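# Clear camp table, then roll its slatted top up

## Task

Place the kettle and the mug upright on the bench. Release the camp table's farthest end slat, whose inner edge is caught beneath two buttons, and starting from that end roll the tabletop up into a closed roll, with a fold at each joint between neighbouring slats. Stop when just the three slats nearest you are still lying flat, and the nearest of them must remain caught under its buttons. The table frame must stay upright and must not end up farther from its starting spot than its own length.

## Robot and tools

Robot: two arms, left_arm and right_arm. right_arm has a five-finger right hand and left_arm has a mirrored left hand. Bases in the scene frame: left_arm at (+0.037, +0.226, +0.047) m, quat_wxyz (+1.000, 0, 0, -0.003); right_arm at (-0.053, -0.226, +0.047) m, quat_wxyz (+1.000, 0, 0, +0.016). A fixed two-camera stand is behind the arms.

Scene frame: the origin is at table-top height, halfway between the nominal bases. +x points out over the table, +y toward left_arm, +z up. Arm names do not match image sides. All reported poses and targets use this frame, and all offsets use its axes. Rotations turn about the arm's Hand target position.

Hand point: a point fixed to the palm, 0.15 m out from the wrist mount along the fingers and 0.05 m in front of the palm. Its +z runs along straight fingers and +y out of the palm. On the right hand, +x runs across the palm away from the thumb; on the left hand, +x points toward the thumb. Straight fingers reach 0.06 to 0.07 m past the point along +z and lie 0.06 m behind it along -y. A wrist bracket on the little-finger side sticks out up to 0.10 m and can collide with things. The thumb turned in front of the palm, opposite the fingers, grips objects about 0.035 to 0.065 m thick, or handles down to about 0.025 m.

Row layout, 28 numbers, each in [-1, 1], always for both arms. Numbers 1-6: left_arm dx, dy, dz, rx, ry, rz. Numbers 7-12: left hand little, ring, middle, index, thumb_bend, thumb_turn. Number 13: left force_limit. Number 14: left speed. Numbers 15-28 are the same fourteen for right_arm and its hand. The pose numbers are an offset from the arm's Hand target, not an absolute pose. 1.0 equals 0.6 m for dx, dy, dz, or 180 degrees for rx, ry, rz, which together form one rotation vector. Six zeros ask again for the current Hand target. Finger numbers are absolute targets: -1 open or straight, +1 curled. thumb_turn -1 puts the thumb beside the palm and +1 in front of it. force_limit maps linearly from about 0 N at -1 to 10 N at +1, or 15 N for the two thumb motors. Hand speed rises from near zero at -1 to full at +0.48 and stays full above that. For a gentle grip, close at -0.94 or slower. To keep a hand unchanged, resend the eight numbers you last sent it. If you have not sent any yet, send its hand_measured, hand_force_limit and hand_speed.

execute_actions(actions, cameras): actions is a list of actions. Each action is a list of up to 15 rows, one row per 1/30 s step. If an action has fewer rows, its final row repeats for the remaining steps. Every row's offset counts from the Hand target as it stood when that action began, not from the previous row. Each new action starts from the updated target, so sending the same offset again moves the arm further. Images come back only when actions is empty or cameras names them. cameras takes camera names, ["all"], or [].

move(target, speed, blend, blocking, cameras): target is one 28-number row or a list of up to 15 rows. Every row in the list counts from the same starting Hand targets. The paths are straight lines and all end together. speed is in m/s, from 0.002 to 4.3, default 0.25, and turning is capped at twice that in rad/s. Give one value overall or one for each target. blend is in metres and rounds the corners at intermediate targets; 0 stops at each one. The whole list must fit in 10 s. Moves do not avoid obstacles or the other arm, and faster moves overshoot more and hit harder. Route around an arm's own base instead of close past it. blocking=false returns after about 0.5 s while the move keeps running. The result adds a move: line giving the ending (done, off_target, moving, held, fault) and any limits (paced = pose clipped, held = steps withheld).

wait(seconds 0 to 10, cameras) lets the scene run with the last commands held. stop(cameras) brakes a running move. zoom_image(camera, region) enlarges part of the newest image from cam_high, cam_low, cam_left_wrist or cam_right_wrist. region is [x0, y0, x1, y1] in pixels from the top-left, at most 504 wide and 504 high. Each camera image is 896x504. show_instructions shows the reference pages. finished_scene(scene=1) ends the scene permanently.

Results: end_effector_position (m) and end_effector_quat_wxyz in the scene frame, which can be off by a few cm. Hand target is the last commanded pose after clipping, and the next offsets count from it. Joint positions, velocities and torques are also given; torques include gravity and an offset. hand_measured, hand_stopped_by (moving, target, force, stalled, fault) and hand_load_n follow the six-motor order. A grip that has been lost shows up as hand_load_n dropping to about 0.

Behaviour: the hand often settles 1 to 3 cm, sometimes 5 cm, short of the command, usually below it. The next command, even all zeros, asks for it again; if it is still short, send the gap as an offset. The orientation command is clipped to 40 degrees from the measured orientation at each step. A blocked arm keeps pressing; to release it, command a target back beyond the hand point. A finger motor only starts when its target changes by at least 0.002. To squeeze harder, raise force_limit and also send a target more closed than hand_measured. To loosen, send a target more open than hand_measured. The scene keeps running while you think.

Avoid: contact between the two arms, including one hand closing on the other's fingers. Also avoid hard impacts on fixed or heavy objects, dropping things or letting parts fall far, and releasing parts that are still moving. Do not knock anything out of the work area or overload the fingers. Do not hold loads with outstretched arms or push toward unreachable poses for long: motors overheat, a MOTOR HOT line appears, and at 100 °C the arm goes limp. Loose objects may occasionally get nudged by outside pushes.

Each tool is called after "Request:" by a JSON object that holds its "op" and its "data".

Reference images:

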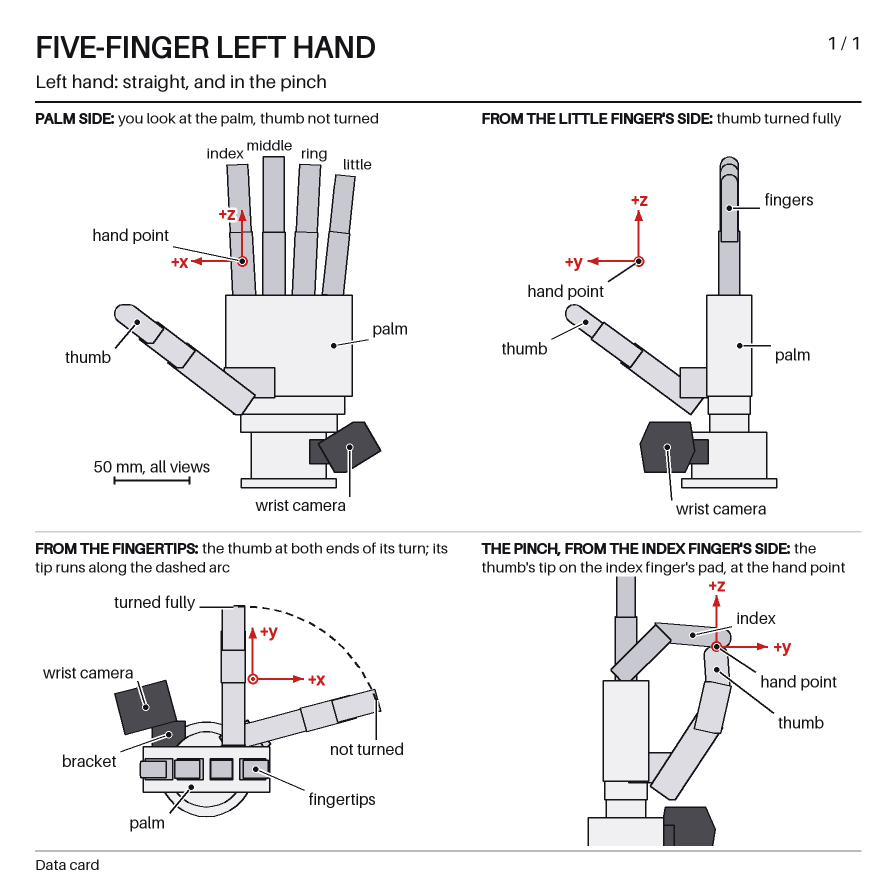

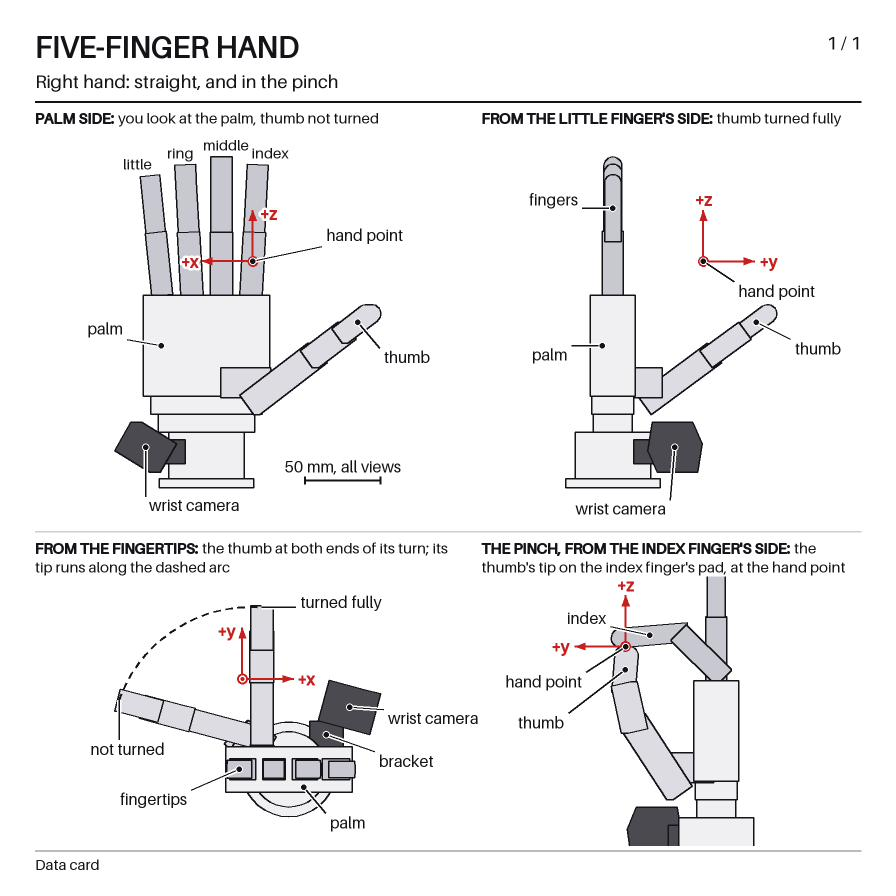

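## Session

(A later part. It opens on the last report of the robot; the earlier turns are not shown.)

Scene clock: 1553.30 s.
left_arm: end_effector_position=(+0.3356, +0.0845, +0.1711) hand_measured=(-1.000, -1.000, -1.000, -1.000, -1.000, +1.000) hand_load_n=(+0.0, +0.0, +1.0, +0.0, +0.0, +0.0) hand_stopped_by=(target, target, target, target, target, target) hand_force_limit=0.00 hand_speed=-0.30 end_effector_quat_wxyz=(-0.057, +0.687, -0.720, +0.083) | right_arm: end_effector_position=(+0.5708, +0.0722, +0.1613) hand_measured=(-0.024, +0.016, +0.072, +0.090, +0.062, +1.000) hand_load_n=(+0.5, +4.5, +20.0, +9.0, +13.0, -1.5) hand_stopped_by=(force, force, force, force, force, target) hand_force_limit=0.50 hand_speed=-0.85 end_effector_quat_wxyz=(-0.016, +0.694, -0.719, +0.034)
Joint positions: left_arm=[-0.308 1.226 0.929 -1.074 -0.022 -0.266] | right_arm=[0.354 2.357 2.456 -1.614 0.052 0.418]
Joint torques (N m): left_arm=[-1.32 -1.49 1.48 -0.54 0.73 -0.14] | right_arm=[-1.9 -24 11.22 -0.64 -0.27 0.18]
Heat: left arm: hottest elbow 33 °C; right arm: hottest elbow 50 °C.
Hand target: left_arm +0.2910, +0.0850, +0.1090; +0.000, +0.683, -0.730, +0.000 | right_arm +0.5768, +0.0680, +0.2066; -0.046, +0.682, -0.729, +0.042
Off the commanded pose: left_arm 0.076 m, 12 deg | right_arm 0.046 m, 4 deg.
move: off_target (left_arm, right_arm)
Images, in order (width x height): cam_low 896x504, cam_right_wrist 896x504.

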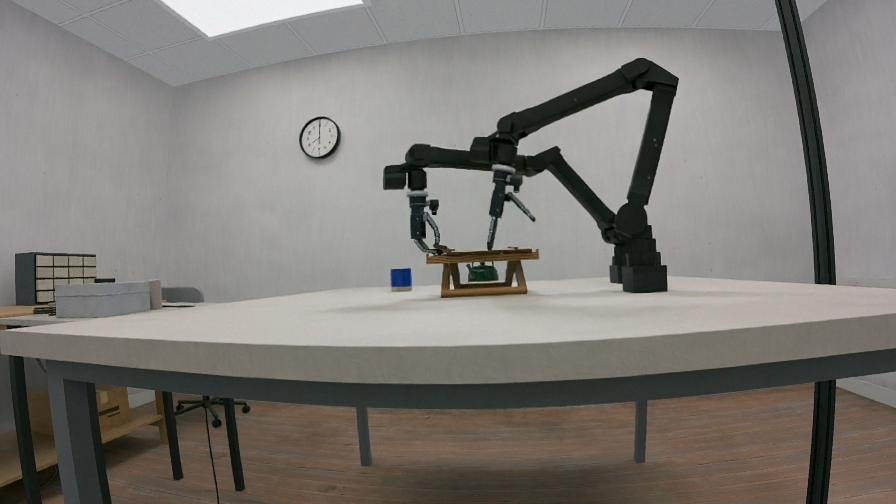

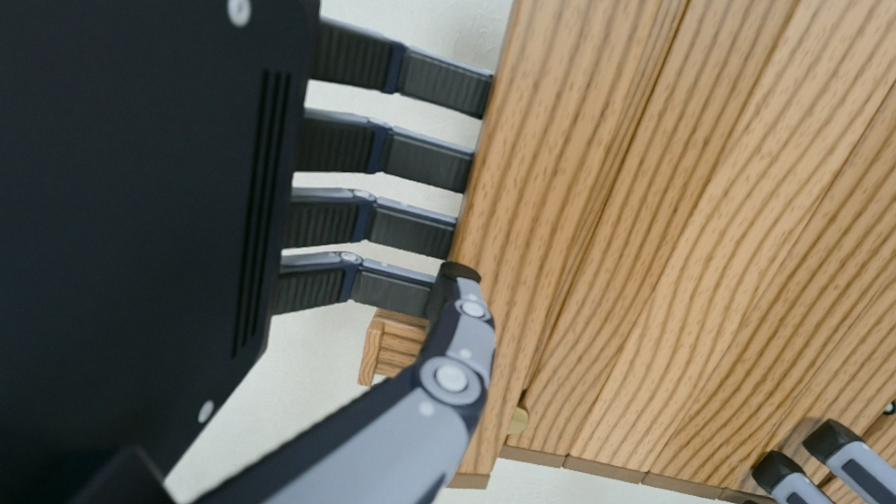

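Request:
{"op": "move", "data": {"target": [[0,0,0,0,0,0,-1,-1,-1,-1,-1,1,0,-0.3,-0.015,0,-0.045,0,0,0,0.5,0.5,0.5,0.5,0.2,1,0.5,-0.85]], "speed": 0.03, "cameras": ["cam_right_wrist","cam_low"]}}

Request:
{"op": "zoom_image", "data": {"camera": "cam_low", "region": [415, 225, 475, 275]}}

Scene clock: 1559.60 s.
left_arm: end_effector_position=(+0.3357, +0.0820, +0.1715) hand_measured=(-1.000, -1.000, -1.000, -1.000, -1.000, +1.000) hand_load_n=(+0.0, +0.0, +1.5, +0.0, +0.0, +0.0) hand_stopped_by=(target, target, target, target, target, target) hand_force_limit=0.00 hand_speed=-0.30 end_effector_quat_wxyz=(-0.054, +0.686, -0.721, +0.086) | right_arm: end_effector_position=(+0.5685, +0.0700, +0.1571) hand_measured=(-0.024, +0.016, +0.072, +0.090, +0.062, +1.000) hand_load_n=(+2.5, +5.5, +16.0, +5.5, +11.0, -2.0) hand_stopped_by=(force, force, force, force, force, target) hand_force_limit=0.50 hand_speed=-0.85 end_effector_quat_wxyz=(-0.034, +0.693, -0.720, +0.038)
Joint positions: left_arm=[-0.31 1.226 0.929 -1.071 -0.013 -0.266] | right_arm=[0.35 2.293 2.33 -1.515 0.044 0.418]
Joint torques (N m): left_arm=[-1.26 -1.55 1.43 -0.75 0.36 -0.13] | right_arm=[-1.85 -23.3 8.42 -0.03 -0.02 0.25]
Heat: left arm: hottest elbow 33 °C; right arm: hottest elbow 49 °C.
Hand target: left_arm +0.2910, +0.0850, +0.1090; +0.000, +0.683, -0.730, +0.000 | right_arm +0.5678, +0.0680, +0.1796; -0.046, +0.682, -0.729, +0.043
Off the commanded pose: left_arm 0.077 m, 12 deg | right_arm 0.023 m, 2 deg.
move: off_target (left_arm, right_arm)
Images, in order (width x height): cam_low 896x504, cam_right_wrist 896x504.

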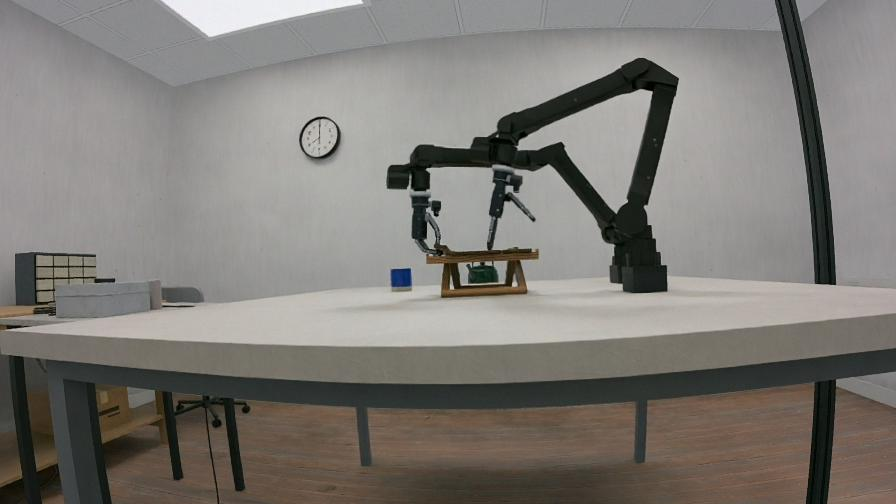

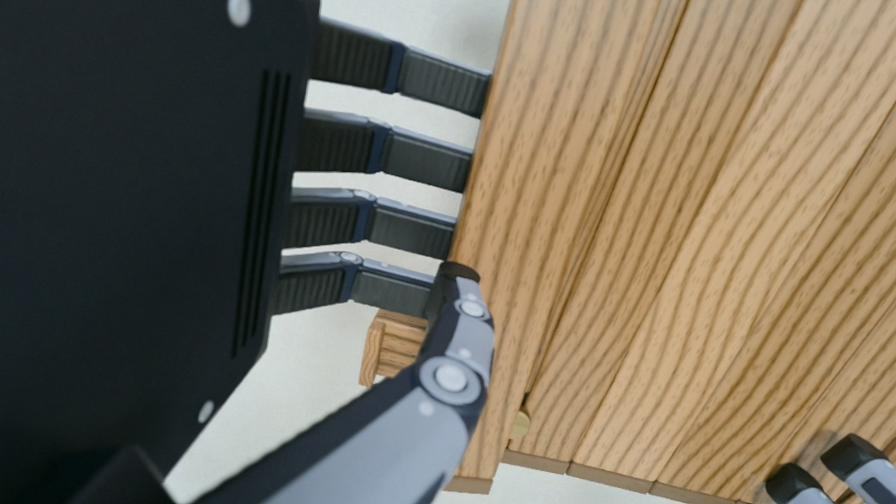

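Scaled by 8.400 from the camera's 896x504 image, which has a finer 1280x720 frame.

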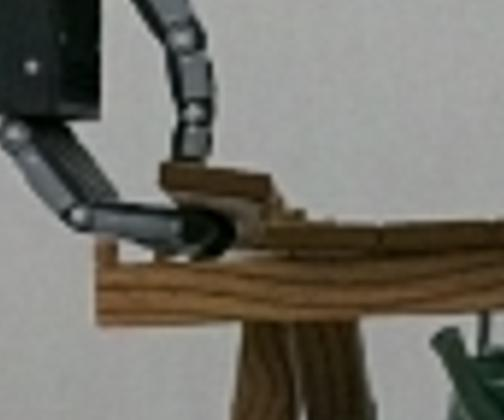

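Request:
{"op": "move", "data": {"target": [[0,0,0,0,0,0,-1,-1,-1,-1,-1,1,0,-0.3,-0.03,0,-0.005,0,0,0,0.5,0.5,0.5,0.5,0.2,1,0.5,-0.85]], "speed": 0.03, "cameras": ["cam_right_wrist","cam_low"]}}

Request:
{"op": "zoom_image", "data": {"camera": "cam_low", "region": [415, 225, 475, 275]}}

Scene clock: 1565.80 s.
left_arm: end_effector_position=(+0.3329, +0.0807, +0.1726) hand_measured=(-1.000, -1.000, -1.000, -1.000, -1.000, +1.000) hand_load_n=(+0.0, +0.0, +0.5, +0.0, +0.0, +0.0) hand_stopped_by=(target, target, target, target, target, target) hand_force_limit=0.00 hand_speed=-0.30 end_effector_quat_wxyz=(-0.051, +0.684, -0.722, +0.086) | right_arm: end_effector_position=(+0.5613, +0.0671, +0.1575) hand_measured=(-0.024, +0.016, +0.072, +0.090, +0.062, +1.000) hand_load_n=(+5.5, +7.5, +16.5, +4.0, +13.5, -2.0) hand_stopped_by=(force, force, force, force, force, target) hand_force_limit=0.50 hand_speed=-0.85 end_effector_quat_wxyz=(-0.049, +0.692, -0.719, +0.044)
Joint positions: left_arm=[-0.314 1.223 0.929 -1.078 -0.009 -0.266] | right_arm=[0.35 2.227 2.214 -1.435 0.044 0.418]
Joint torques (N m): left_arm=[-0.85 -1.14 1.4 -0.38 0.16 -0.14] | right_arm=[-1.32 -21.95 7.83 -0.91 0.02 0.29]
Heat: left arm: hottest elbow 33 °C; right arm: hottest elbow 48 °C.
Hand target: left_arm +0.2910, +0.0850, +0.1090; +0.000, +0.683, -0.730, +0.000 | right_arm +0.5497, +0.0681, +0.1764; -0.046, +0.682, -0.729, +0.042
Off the commanded pose: left_arm 0.076 m, 11 deg | right_arm 0.022 m, 2 deg.
move: off_target (left_arm, right_arm)
Images, in order (width x height): cam_low 896x504, cam_right_wrist 896x504.

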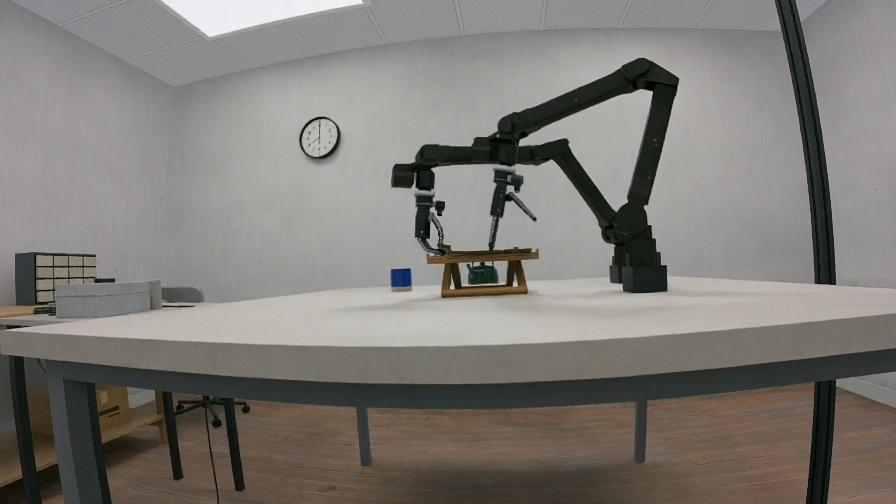

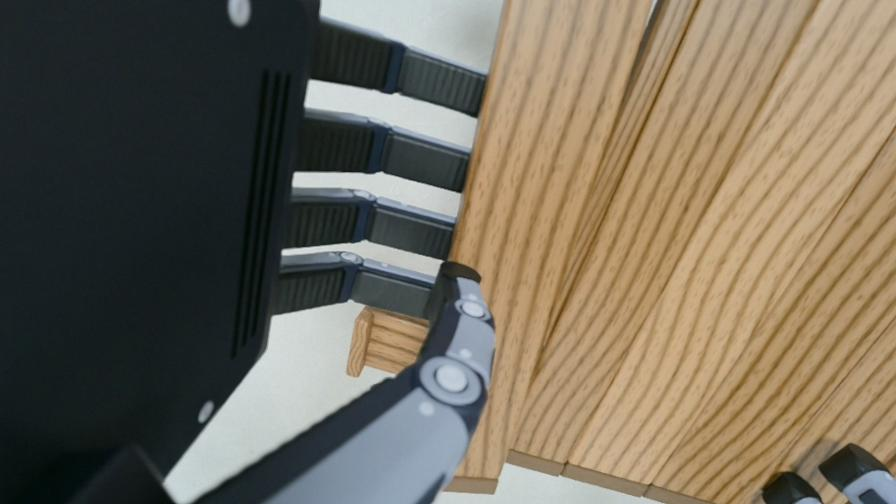

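Scaled by 8.400 from the camera's 896x504 image, which has a finer 1280x720 frame.

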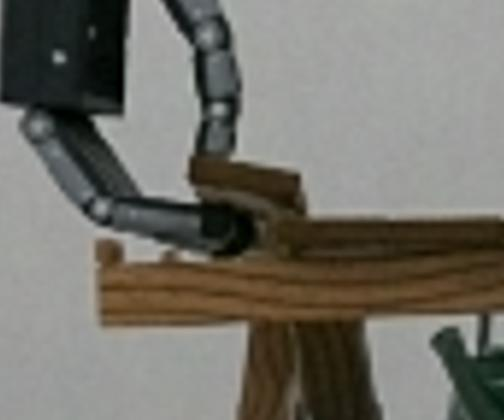

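Request:
{"op": "move", "data": {"target": [[0,0,0,0,0,0,-1,-1,-1,-1,-1,1,0,-0.3,0,0,-0.045,0,0,0,0.5,0.5,0.5,0.5,0.2,1,0.5,-0.85]], "speed": 0.03, "cameras": ["cam_right_wrist","cam_low"]}}

Request:
{"op": "zoom_image", "data": {"camera": "cam_low", "region": [415, 225, 475, 275]}}

Scene clock: 1578.33 s.
left_arm: end_effector_position=(+0.3326, +0.0801, +0.1726) hand_measured=(-1.000, -1.000, -1.000, -1.000, -1.000, +1.000) hand_load_n=(+0.0, +0.0, +0.5, +0.0, +0.0, +0.0) hand_stopped_by=(target, target, target, target, target, target) hand_force_limit=0.00 hand_speed=-0.30 end_effector_quat_wxyz=(-0.050, +0.684, -0.723, +0.086) | right_arm: end_effector_position=(+0.5617, +0.0662, +0.1537) hand_measured=(-0.024, +0.016, +0.072, +0.090, +0.062, +1.000) hand_load_n=(+5.5, +7.0, +14.0, +4.0, +7.0, -2.0) hand_stopped_by=(force, force, force, force, force, target) hand_force_limit=0.50 hand_speed=-0.85 end_effector_quat_wxyz=(-0.061, +0.690, -0.719, +0.049)
Joint positions: left_arm=[-0.315 1.223 0.929 -1.078 -0.007 -0.266] | right_arm=[0.349 2.199 2.157 -1.378 0.044 0.418]
Joint torques (N m): left_arm=[-1.03 -1.2 1.42 -0.49 0.12 -0.16] | right_arm=[-0.56 -19.6 7.1 -0.39 0.04 0.36]
Heat: left arm: hottest elbow 33 °C; right arm: hottest elbow 46 °C.
Hand target: left_arm +0.2910, +0.0850, +0.1090; +0.000, +0.683, -0.730, +0.000 | right_arm +0.5498, +0.0680, +0.1494; -0.046, +0.682, -0.729, +0.042
Off the commanded pose: left_arm 0.076 m, 11 deg | right_arm 0.013 m, 2 deg.
move: off_target (left_arm, right_arm)
Images, in order (width x height): cam_low 896x504, cam_right_wrist 896x504.

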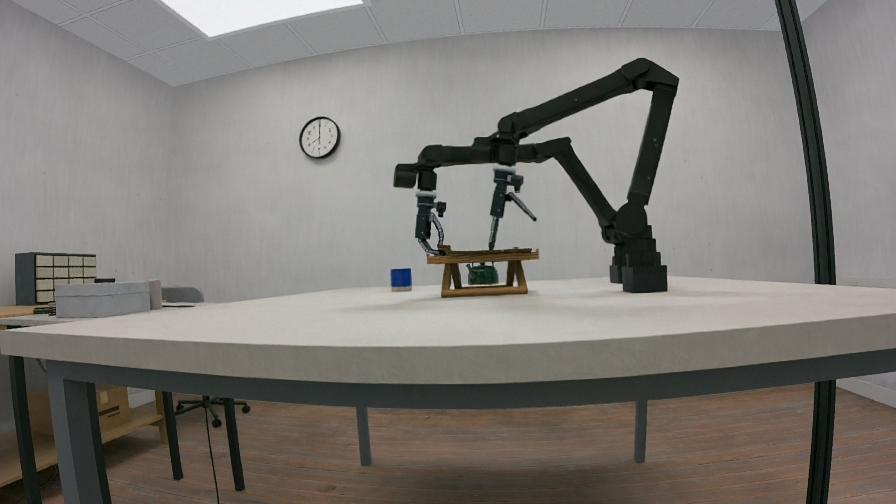

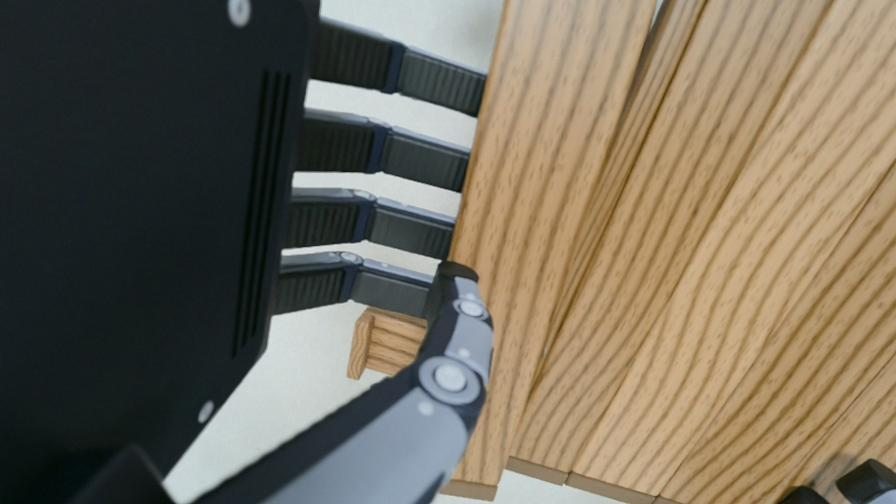

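Scaled by 8.400 from the camera's 896x504 image, which has a finer 1280x720 frame.

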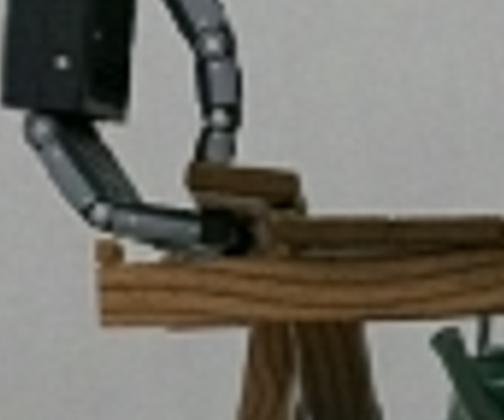

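Request:
{"op": "move", "data": {"target": [[0,0,0,0,0,0,-1,-1,-1,-1,-1,1,0,-0.3,0.01,0,0,0,0,0,-0.3,-0.3,-0.25,-0.25,-0.2,1,0,-0.75]], "speed": 0.03, "cameras": ["cam_right_wrist","cam_low"]}}

Request:
{"op": "zoom_image", "data": {"camera": "cam_low", "region": [415, 225, 475, 275]}}

Scene clock: 1589.00 s.
left_arm: end_effector_position=(+0.3325, +0.0798, +0.1727) hand_measured=(-1.000, -1.000, -1.000, -1.000, -1.000, +1.000) hand_load_n=(+0.0, +0.0, +0.5, +0.0, +0.0, +0.0) hand_stopped_by=(target, target, target, target, target, target) hand_force_limit=0.00 hand_speed=-0.30 end_effector_quat_wxyz=(-0.050, +0.684, -0.723, +0.086) | right_arm: end_effector_position=(+0.5555, +0.0644, +0.1520) hand_measured=(-0.300, -0.300, -0.250, -0.250, -0.200, +1.000) hand_load_n=(+0.0, +0.0, +0.0, +0.0, +0.0, +0.0) hand_stopped_by=(target, target, target, target, target, target) hand_force_limit=0.00 hand_speed=-0.75 end_effector_quat_wxyz=(+0.050, -0.685, +0.725, -0.044)
Joint positions: left_arm=[-0.316 1.223 0.929 -1.078 -0.007 -0.266] | right_arm=[0.349 2.199 2.151 -1.398 0.044 0.434]
Joint torques (N m): left_arm=[-1.14 -1.2 1.44 -0.42 0.12 -0.14] | right_arm=[-1.55 -18.67 10.07 -0.09 0.02 0.15]
Heat: left arm: hottest elbow 33 °C; right arm: hottest elbow 44 °C.
Hand target: left_arm +0.2910, +0.0849, +0.1090; +0.000, +0.683, -0.730, +0.000 | right_arm +0.5558, +0.0680, +0.1496; -0.046, +0.682, -0.729, +0.042
Off the commanded pose: left_arm 0.076 m, 11 deg | right_arm 0.004 m, 1 deg.
move: off_target (left_arm)
Images, in order (width x height): cam_low 896x504, cam_right_wrist 896x504.

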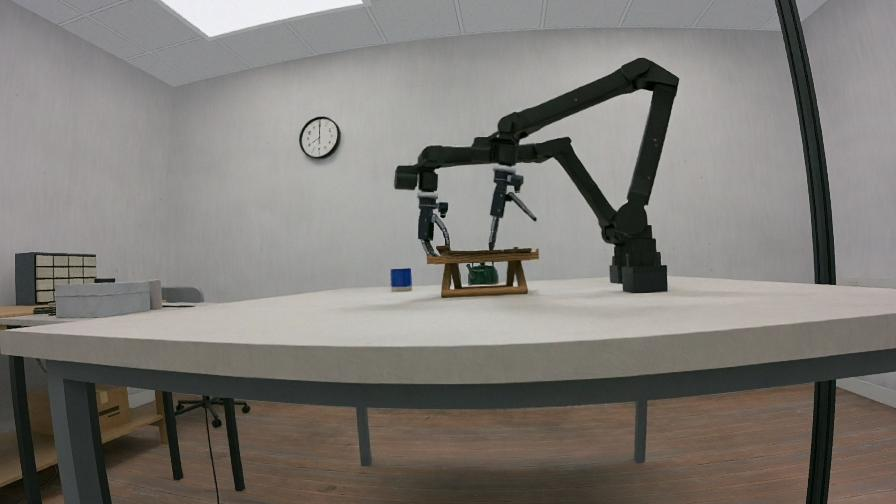

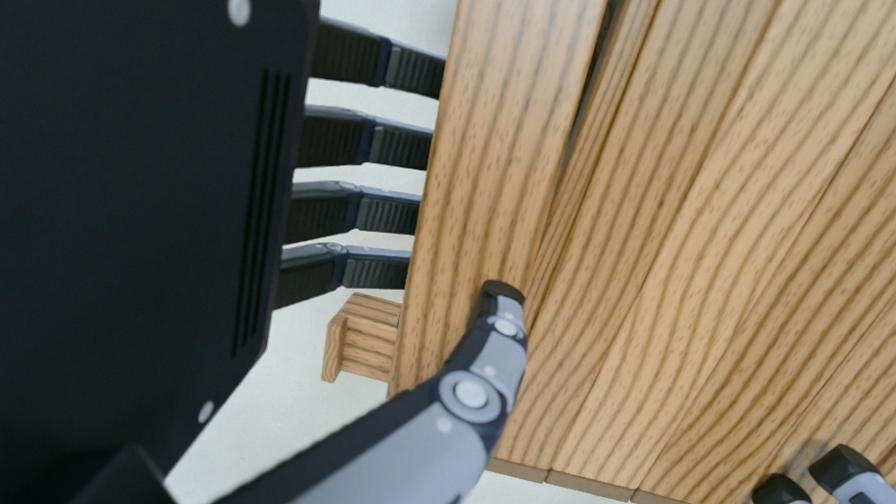

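Scaled by 8.400 from the camera's 896x504 image, which has a finer 1280x720 frame.

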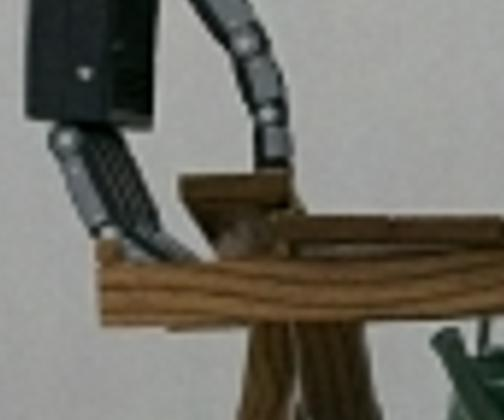

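Request:
{"op": "move", "data": {"target": [[0,0,0,0,0,0,-1,-1,-1,-1,-1,1,0,-0.3,0.01,-0.01,0,0,0,0,-1,-1,-0.25,-0.25,-0.5,1,0,-0.5],[0,0,0,0,0,0,-1,-1,-1,-1,-1,1,0,-0.3,0.032,-0.19,0,0,0.02,0,-1,-1,-0.25,-0.25,-0.5,1,0,-0.5]], "speed": 0.06, "cameras": ["cam_right_wrist","cam_low","cam_high"]}}

Request:
{"op": "zoom_image", "data": {"camera": "cam_high", "region": [300, 140, 480, 300]}}

Scene clock: 1611.10 s.
left_arm: end_effector_position=(+0.3325, +0.0798, +0.1727) hand_measured=(-1.000, -1.000, -1.000, -1.000, -1.000, +1.000) hand_load_n=(+0.0, +0.0, +0.5, +0.0, -0.5, +0.0) hand_stopped_by=(target, target, target, target, target, target) hand_force_limit=0.00 hand_speed=-0.30 end_effector_quat_wxyz=(-0.050, +0.684, -0.723, +0.086) | right_arm: end_effector_position=(+0.5725, -0.0393, +0.1537) hand_measured=(-1.000, -1.000, -0.250, -0.250, -0.500, +1.000) hand_load_n=(+0.0, +0.0, +0.0, +0.0, +0.0, +0.0) hand_stopped_by=(target, target, target, target, target, target) hand_force_limit=0.00 hand_speed=-0.50 end_effector_quat_wxyz=(+0.027, -0.682, +0.731, -0.025)
Joint positions: left_arm=[-0.316 1.223 0.929 -1.078 -0.007 -0.266] | right_arm=[0.193 2.199 2.151 -1.451 0.016 0.293]
Joint torques (N m): left_arm=[-0.97 -1.32 1.46 -0.47 0.11 -0.14] | right_arm=[-1.85 -17.44 10.18 -0.23 -0.18 -0.06]
Heat: left arm: hottest elbow 33 °C; right arm: hottest elbow 44 °C.
Hand target: left_arm +0.2910, +0.0849, +0.1090; +0.000, +0.683, -0.730, +0.000 | right_arm +0.5751, -0.0460, +0.1496; -0.023, +0.683, -0.730, +0.021
Off the commanded pose: left_arm 0.076 m, 11 deg | right_arm 0.008 m, 1 deg.
move: off_target (left_arm)
Images, in order (width x height): cam_high 896x504, cam_low 896x504, cam_right_wrist 896x504.

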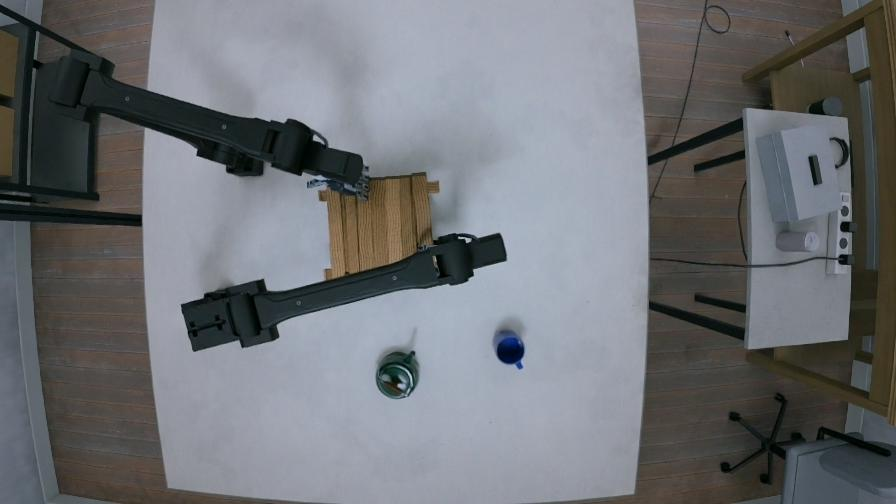

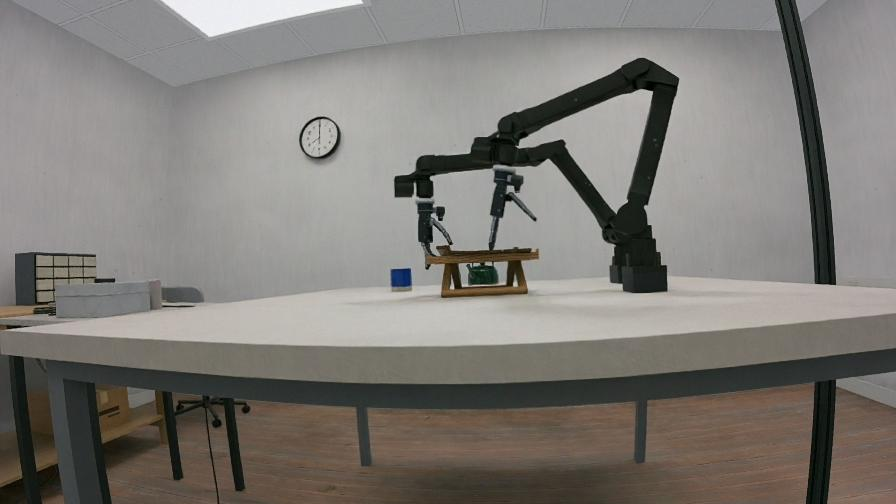

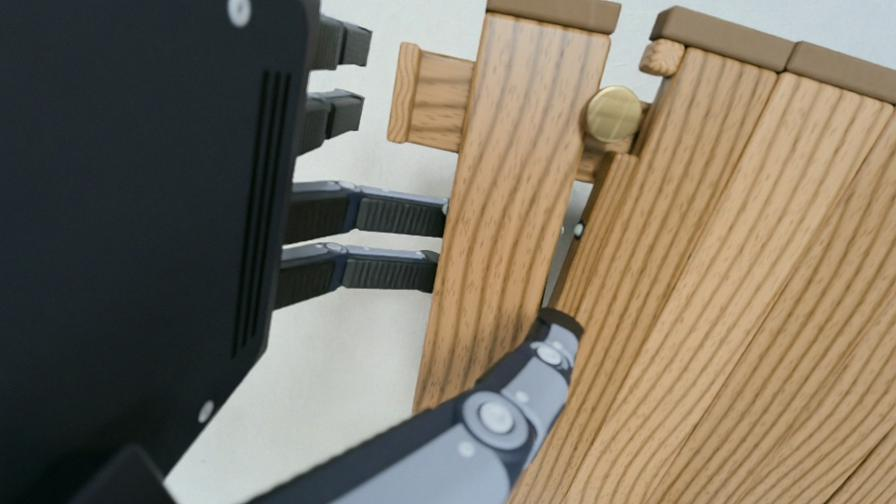

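Scaled by 2.800 from the camera's 896x504 image, which has a finer 1280x720 frame.

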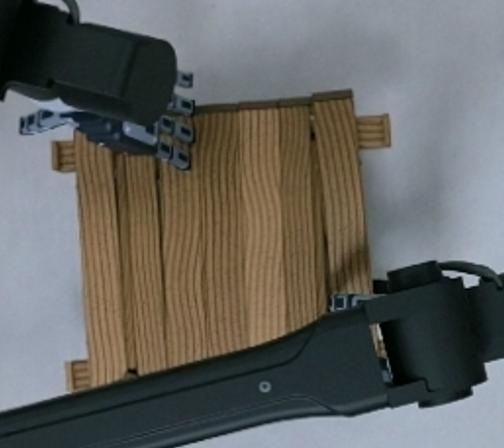

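Request:
{"op": "move", "data": {"target": [[0,0,0,0,0,0,-1,-1,-1,-1,-1,1,0,-0.3,-0.015,-0.005,-0.02,0,0,0,-1,-1,-0.25,-0.25,-0.5,1,0,-0.5]], "speed": 0.04, "cameras": ["cam_right_wrist"]}}

Scene clock: 1628.43 s.
left_arm: end_effector_position=(+0.3325, +0.0798, +0.1727) hand_measured=(-1.000, -1.000, -1.000, -1.000, -1.000, +1.000) hand_load_n=(+0.0, +0.0, +0.5, +0.0, +0.0, +0.0) hand_stopped_by=(target, target, target, target, target, target) hand_force_limit=0.00 hand_speed=-0.30 end_effector_quat_wxyz=(-0.050, +0.684, -0.723, +0.086) | right_arm: end_effector_position=(+0.5695, -0.0408, +0.1359) hand_measured=(-1.000, -1.000, -0.250, -0.250, -0.500, +1.000) hand_load_n=(+0.0, +0.0, +1.5, +0.0, +0.0, +0.0) hand_stopped_by=(target, target, target, target, target, target) hand_force_limit=0.00 hand_speed=-0.50 end_effector_quat_wxyz=(+0.025, -0.682, +0.731, -0.024)
Joint positions: left_arm=[-0.316 1.223 0.929 -1.078 -0.007 -0.266] | right_arm=[0.191 2.197 2.1 -1.407 0.016 0.292]
Joint torques (N m): left_arm=[-1.38 -1.14 1.47 -0.44 0.11 -0.13] | right_arm=[-2.49 -20.01 7.49 0.25 -0.17 -0.08]
Heat: left arm: hottest elbow 33 °C; right arm: hottest elbow 43 °C.
Hand target: left_arm +0.2910, +0.0849, +0.1090; +0.000, +0.683, -0.730, +0.000 | right_arm +0.5659, -0.0489, +0.1375; -0.023, +0.683, -0.730, +0.021
Off the commanded pose: left_arm 0.076 m, 11 deg | right_arm 0.009 m, 0 deg.
move: off_target (left_arm)
Images, in order (width x height): cam_right_wrist 896x504.

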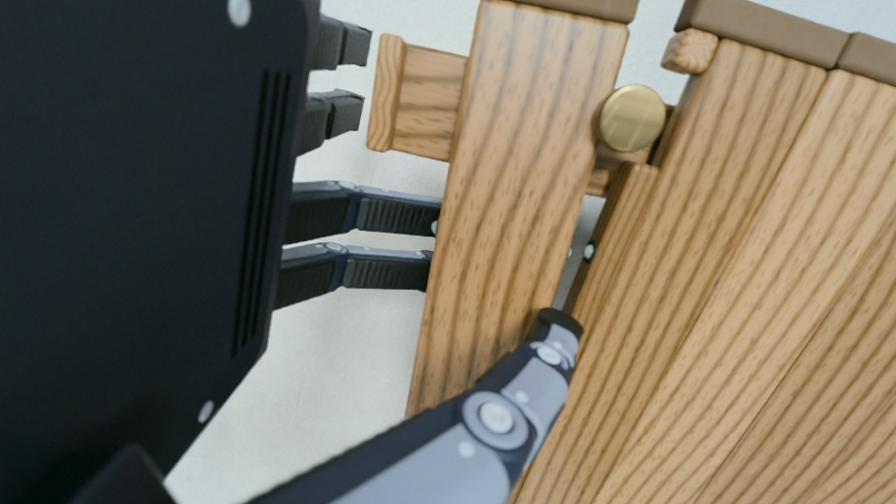

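Request:
{"op": "move", "data": {"target": [[0,0,0,0,0,0,-1,-1,-1,-1,-1,1,0,-0.3,0,0,0.018,0,0,0,-1,-1,-0.25,-0.25,-0.1,1,0,-0.6]], "speed": 0.04, "cameras": ["cam_right_wrist"]}}

Scene clock: 1636.33 s.
left_arm: end_effector_position=(+0.3325, +0.0798, +0.1727) hand_measured=(-1.000, -1.000, -1.000, -1.000, -1.000, +1.000) hand_load_n=(+0.0, +0.0, +0.5, +0.0, +0.0, +0.0) hand_stopped_by=(target, target, target, target, target, target) hand_force_limit=0.00 hand_speed=-0.30 end_effector_quat_wxyz=(-0.050, +0.684, -0.723, +0.086) | right_arm: end_effector_position=(+0.5690, -0.0410, +0.1405) hand_measured=(-1.000, -1.000, -0.250, -0.250, -0.100, +1.000) hand_load_n=(+0.0, +0.0, +2.5, +0.0, +0.5, +0.0) hand_stopped_by=(target, target, target, target, target, target) hand_force_limit=0.00 hand_speed=-0.60 end_effector_quat_wxyz=(+0.027, -0.682, +0.730, -0.025)
Joint positions: left_arm=[-0.316 1.223 0.929 -1.078 -0.007 -0.266] | right_arm=[0.191 2.189 2.1 -1.409 0.016 0.291]
Joint torques (N m): left_arm=[-1.03 -0.91 1.37 -0.46 0.11 -0.14] | right_arm=[-1.9 -19.49 9.51 -0.88 -0.16 -0.1]
Heat: left arm: hottest elbow 32 °C; right arm: hottest elbow 42 °C.
Hand target: left_arm +0.2910, +0.0849, +0.1090; +0.000, +0.683, -0.730, +0.000 | right_arm +0.5659, -0.0489, +0.1483; -0.023, +0.683, -0.730, +0.021
Off the commanded pose: left_arm 0.076 m, 11 deg | right_arm 0.012 m, 1 deg.
move: off_target (left_arm, right_arm)
Images, in order (width x height): cam_right_wrist 896x504.

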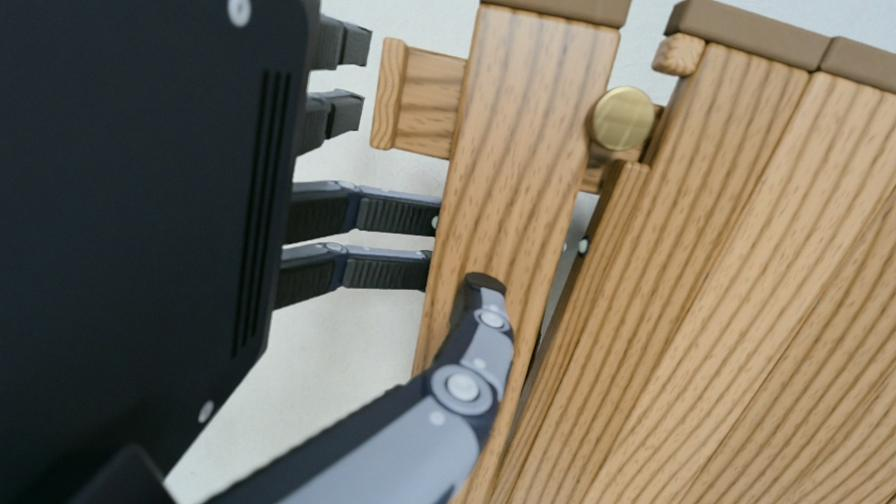

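Request:
{"op": "move", "data": {"target": [[0,0,0,0,0,0,-1,-1,-1,-1,-1,1,0,-0.3,0.006,0.014,0,0,0,0,-1,-1,0.5,0.5,-0.02,1,0.2,-0.8]], "speed": 0.04, "cameras": ["cam_right_wrist"]}}

Scene clock: 1644.67 s.
left_arm: end_effector_position=(+0.3325, +0.0798, +0.1727) hand_measured=(-1.000, -1.000, -1.000, -1.000, -1.000, +1.000) hand_load_n=(+0.0, +0.0, +0.5, +0.0, +0.0, +0.0) hand_stopped_by=(target, target, target, target, target, target) hand_force_limit=0.00 hand_speed=-0.30 end_effector_quat_wxyz=(-0.050, +0.684, -0.723, +0.086) | right_arm: end_effector_position=(+0.5696, -0.0408, +0.1429) hand_measured=(-1.000, -1.000, -0.234, +0.098, -0.022, +1.000) hand_load_n=(-0.5, +0.0, +1.5, +6.5, +5.0, -0.5) hand_stopped_by=(target, target, force, force, target, target) hand_force_limit=0.20 hand_speed=-0.80 end_effector_quat_wxyz=(+0.028, -0.682, +0.730, -0.025)
Joint positions: left_arm=[-0.316 1.223 0.929 -1.078 -0.007 -0.266] | right_arm=[0.191 2.189 2.107 -1.414 0.016 0.291]
Joint torques (N m): left_arm=[-0.91 -1.2 1.42 -0.4 0.11 -0.15] | right_arm=[-1.96 -19.14 11.45 -1.18 -0.13 -0.02]
Heat: left arm: hottest elbow 32 °C; right arm: hottest elbow 42 °C.
Hand target: left_arm +0.2910, +0.0849, +0.1090; +0.000, +0.683, -0.730, +0.000 | right_arm +0.5695, -0.0405, +0.1483; -0.023, +0.683, -0.730, +0.021
Off the commanded pose: left_arm 0.076 m, 11 deg | right_arm 0.005 m, 1 deg.
move: off_target (left_arm)
Images, in order (width x height): cam_right_wrist 896x504.

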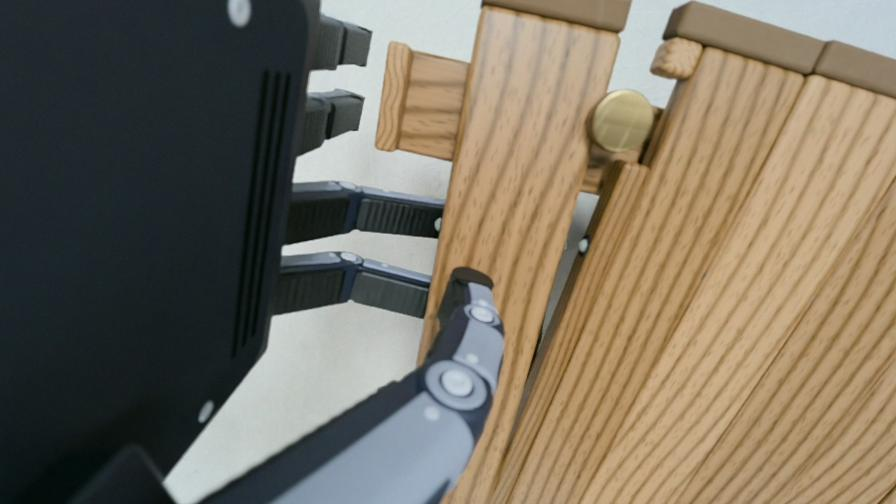

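Request:
{"op": "move", "data": {"target": [[0,0,0,0,0,0,-1,-1,-1,-1,-1,1,0,-0.3,0,0,0,0,0,0,-1,-1,-0.3,-0.25,-0.2,1,0,-0.7],[0,0,0,0,0,0,-1,-1,-1,-1,-1,1,0,-0.3,-0.002,0.022,0,0,0,0,-1,-1,-0.3,-0.25,-0.2,1,0,-0.7],[0,0,0,0,0,0,-1,-1,-1,-1,-1,1,0,-0.3,-0.002,0.022,0,0,0,0,-1,-1,0.5,0.5,-0.02,1,0.2,-0.8]], "speed": 0.04, "cameras": ["cam_right_wrist"]}}

Scene clock: 1652.90 s.
left_arm: end_effector_position=(+0.3325, +0.0798, +0.1727) hand_measured=(-1.000, -1.000, -1.000, -1.000, -1.000, +1.000) hand_load_n=(+0.0, +0.0, +0.5, +0.0, +0.0, +0.0) hand_stopped_by=(target, target, target, target, target, target) hand_force_limit=0.00 hand_speed=-0.30 end_effector_quat_wxyz=(-0.050, +0.684, -0.723, +0.086) | right_arm: end_effector_position=(+0.5683, -0.0405, +0.1448) hand_measured=(-1.000, -1.000, -0.268, +0.114, -0.024, +1.000) hand_load_n=(+0.0, +0.0, +1.0, +13.0, +4.5, -0.5) hand_stopped_by=(target, target, force, force, target, target) hand_force_limit=0.20 hand_speed=-0.80 end_effector_quat_wxyz=(+0.025, -0.679, +0.733, -0.024)
Joint positions: left_arm=[-0.316 1.223 0.929 -1.078 -0.007 -0.266] | right_arm=[0.192 2.189 2.111 -1.425 0.017 0.299]
Joint torques (N m): left_arm=[-1.08 -1.14 1.44 -0.47 0.1 -0.14] | right_arm=[-0.67 -17.85 11.9 -1.14 -0.18 0.09]
Heat: left arm: hottest elbow 32 °C; right arm: hottest elbow 43 °C.
Hand target: left_arm +0.2910, +0.0849, +0.1090; +0.000, +0.683, -0.730, +0.000 | right_arm +0.5683, -0.0273, +0.1483; -0.023, +0.683, -0.730, +0.021
Off the commanded pose: left_arm 0.076 m, 11 deg | right_arm 0.014 m, 1 deg.
move: off_target (left_arm, right_arm); target 3's new numbers were sent with right_arm's hand 0.015 m and 0 deg from that target
Images, in order (width x height): cam_right_wrist 896x504.

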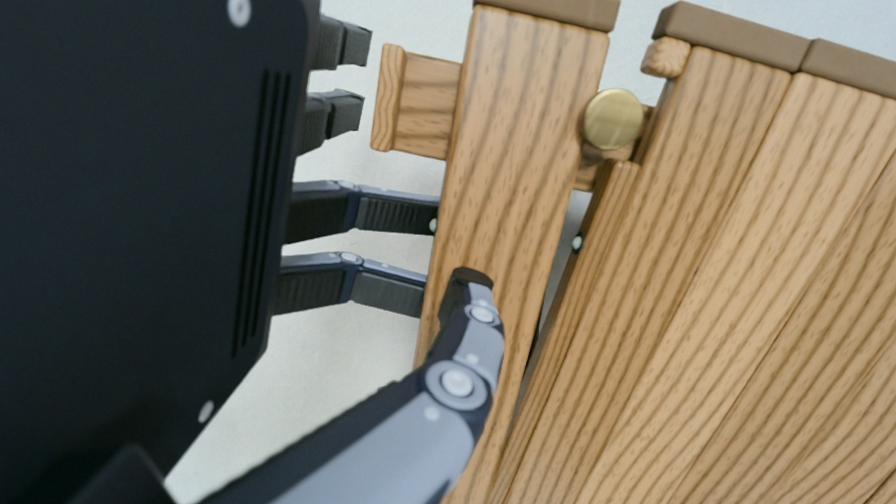

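Request:
{"op": "move", "data": {"target": [[0,0,0,0,0,0,-1,-1,-1,-1,-1,1,0,-0.3,0,0,0,0,0,0,-1,-1,-0.4,-0.3,-0.25,1,0,-0.7],[0,0,0,0,0,0,-1,-1,-1,-1,-1,1,0,-0.3,0.0,0.02,-0.004,0,0,0,-1,-1,-0.4,-0.3,-0.25,1,0,-0.7]], "speed": 0.05, "cameras": ["cam_right_wrist"]}}

Scene clock: 1657.47 s.
left_arm: end_effector_position=(+0.3325, +0.0798, +0.1727) hand_measured=(-1.000, -1.000, -1.000, -1.000, -1.000, +1.000) hand_load_n=(+0.0, +0.0, +0.5, +0.0, +0.0, +0.0) hand_stopped_by=(target, target, target, target, target, target) hand_force_limit=0.00 hand_speed=-0.30 end_effector_quat_wxyz=(-0.050, +0.684, -0.723, +0.086) | right_arm: end_effector_position=(+0.5622, -0.0287, +0.1466) hand_measured=(-1.000, -1.000, -0.400, -0.300, -0.250, +1.000) hand_load_n=(+0.0, +0.0, +1.0, +0.0, +0.0, +0.0) hand_stopped_by=(target, target, target, target, target, target) hand_force_limit=0.00 hand_speed=-0.70 end_effector_quat_wxyz=(+0.021, -0.683, +0.730, -0.021)
Joint positions: left_arm=[-0.316 1.223 0.929 -1.078 -0.007 -0.266] | right_arm=[0.211 2.189 2.115 -1.44 0.017 0.309]
Joint torques (N m): left_arm=[-0.85 -1.03 1.39 -0.42 0.11 -0.15] | right_arm=[-0.79 -17.26 12.37 -0.31 -0.14 0.16]
Heat: left arm: hottest elbow 32 °C; right arm: hottest elbow 42 °C.
Hand target: left_arm +0.2910, +0.0849, +0.1090; +0.000, +0.683, -0.730, +0.000 | right_arm +0.5684, -0.0153, +0.1460; -0.023, +0.683, -0.730, +0.021
Off the commanded pose: left_arm 0.076 m, 11 deg | right_arm 0.015 m, 0 deg.
move: off_target (left_arm, right_arm)
Images, in order (width x height): cam_right_wrist 896x504.

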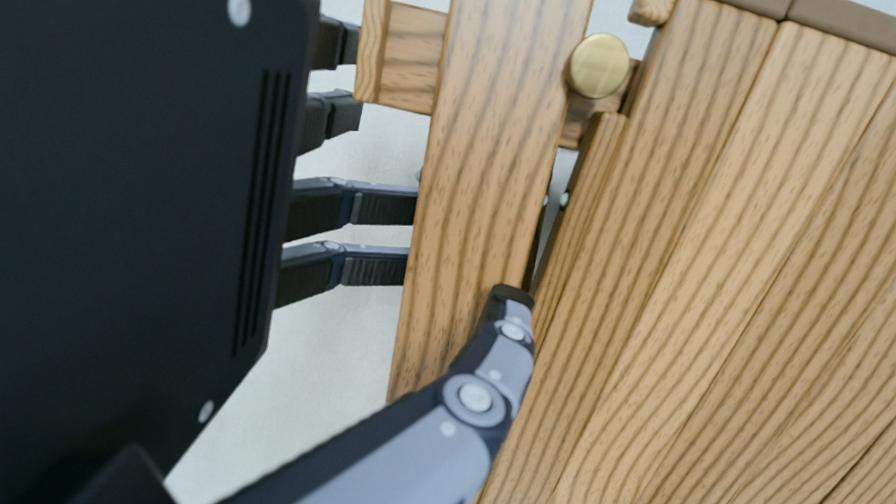

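Request:
{"op": "move", "data": {"target": [[0,0,0,0,0,0,-1,-1,-1,-1,-1,1,0,-0.3,0.0155,-0.018,-0.01,0,0,0,-1,-1,-0.3,-0.3,-0.2,1,0,-0.7]], "speed": 0.05, "cameras": ["cam_right_wrist"]}}

Scene clock: 1664.13 s.
left_arm: end_effector_position=(+0.3325, +0.0798, +0.1727) hand_measured=(-1.000, -1.000, -1.000, -1.000, -1.000, +1.000) hand_load_n=(+0.0, +0.0, +0.5, +0.0, +0.0, +0.0) hand_stopped_by=(target, target, target, target, target, target) hand_force_limit=0.00 hand_speed=-0.30 end_effector_quat_wxyz=(-0.050, +0.684, -0.723, +0.086) | right_arm: end_effector_position=(+0.5674, -0.0274, +0.1435) hand_measured=(-1.000, -1.000, -0.348, -0.300, -0.200, +1.000) hand_load_n=(+0.0, +0.0, +0.0, +0.0, +0.0, +0.0) hand_stopped_by=(target, target, force, target, target, target) hand_force_limit=0.00 hand_speed=-0.70 end_effector_quat_wxyz=(+0.021, -0.682, +0.730, -0.021)
Joint positions: left_arm=[-0.316 1.223 0.929 -1.078 -0.007 -0.266] | right_arm=[0.211 2.208 2.139 -1.444 0.017 0.31]
Joint torques (N m): left_arm=[-0.79 -1.32 1.35 -0.36 0.1 -0.16] | right_arm=[-1.67 -16.73 12.93 -0.34 -0.08 -0.03]
Heat: left arm: hottest elbow 32 °C; right arm: hottest elbow 42 °C.
Hand target: left_arm +0.2910, +0.0849, +0.1090; +0.000, +0.683, -0.730, +0.000 | right_arm +0.5777, -0.0261, +0.1398; -0.023, +0.683, -0.730, +0.021
Off the commanded pose: left_arm 0.076 m, 11 deg | right_arm 0.011 m, 0 deg.
move: off_target (left_arm, right_arm)
Images, in order (width x height): cam_right_wrist 896x504.

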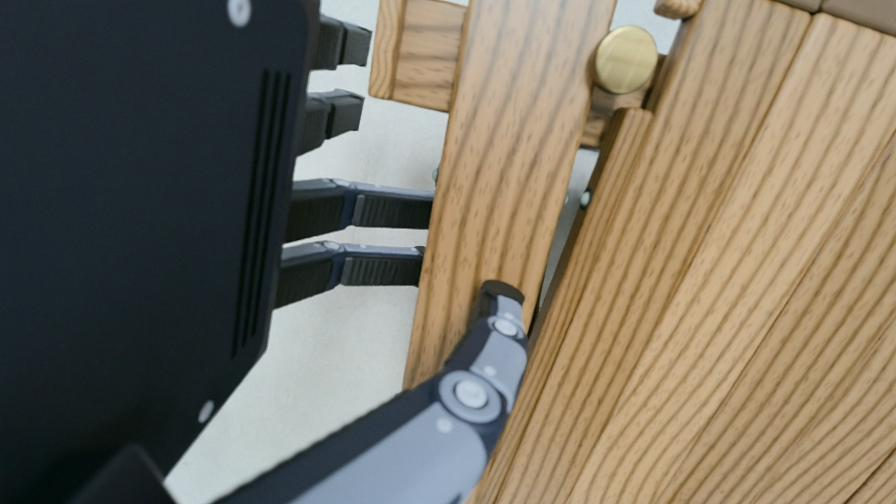

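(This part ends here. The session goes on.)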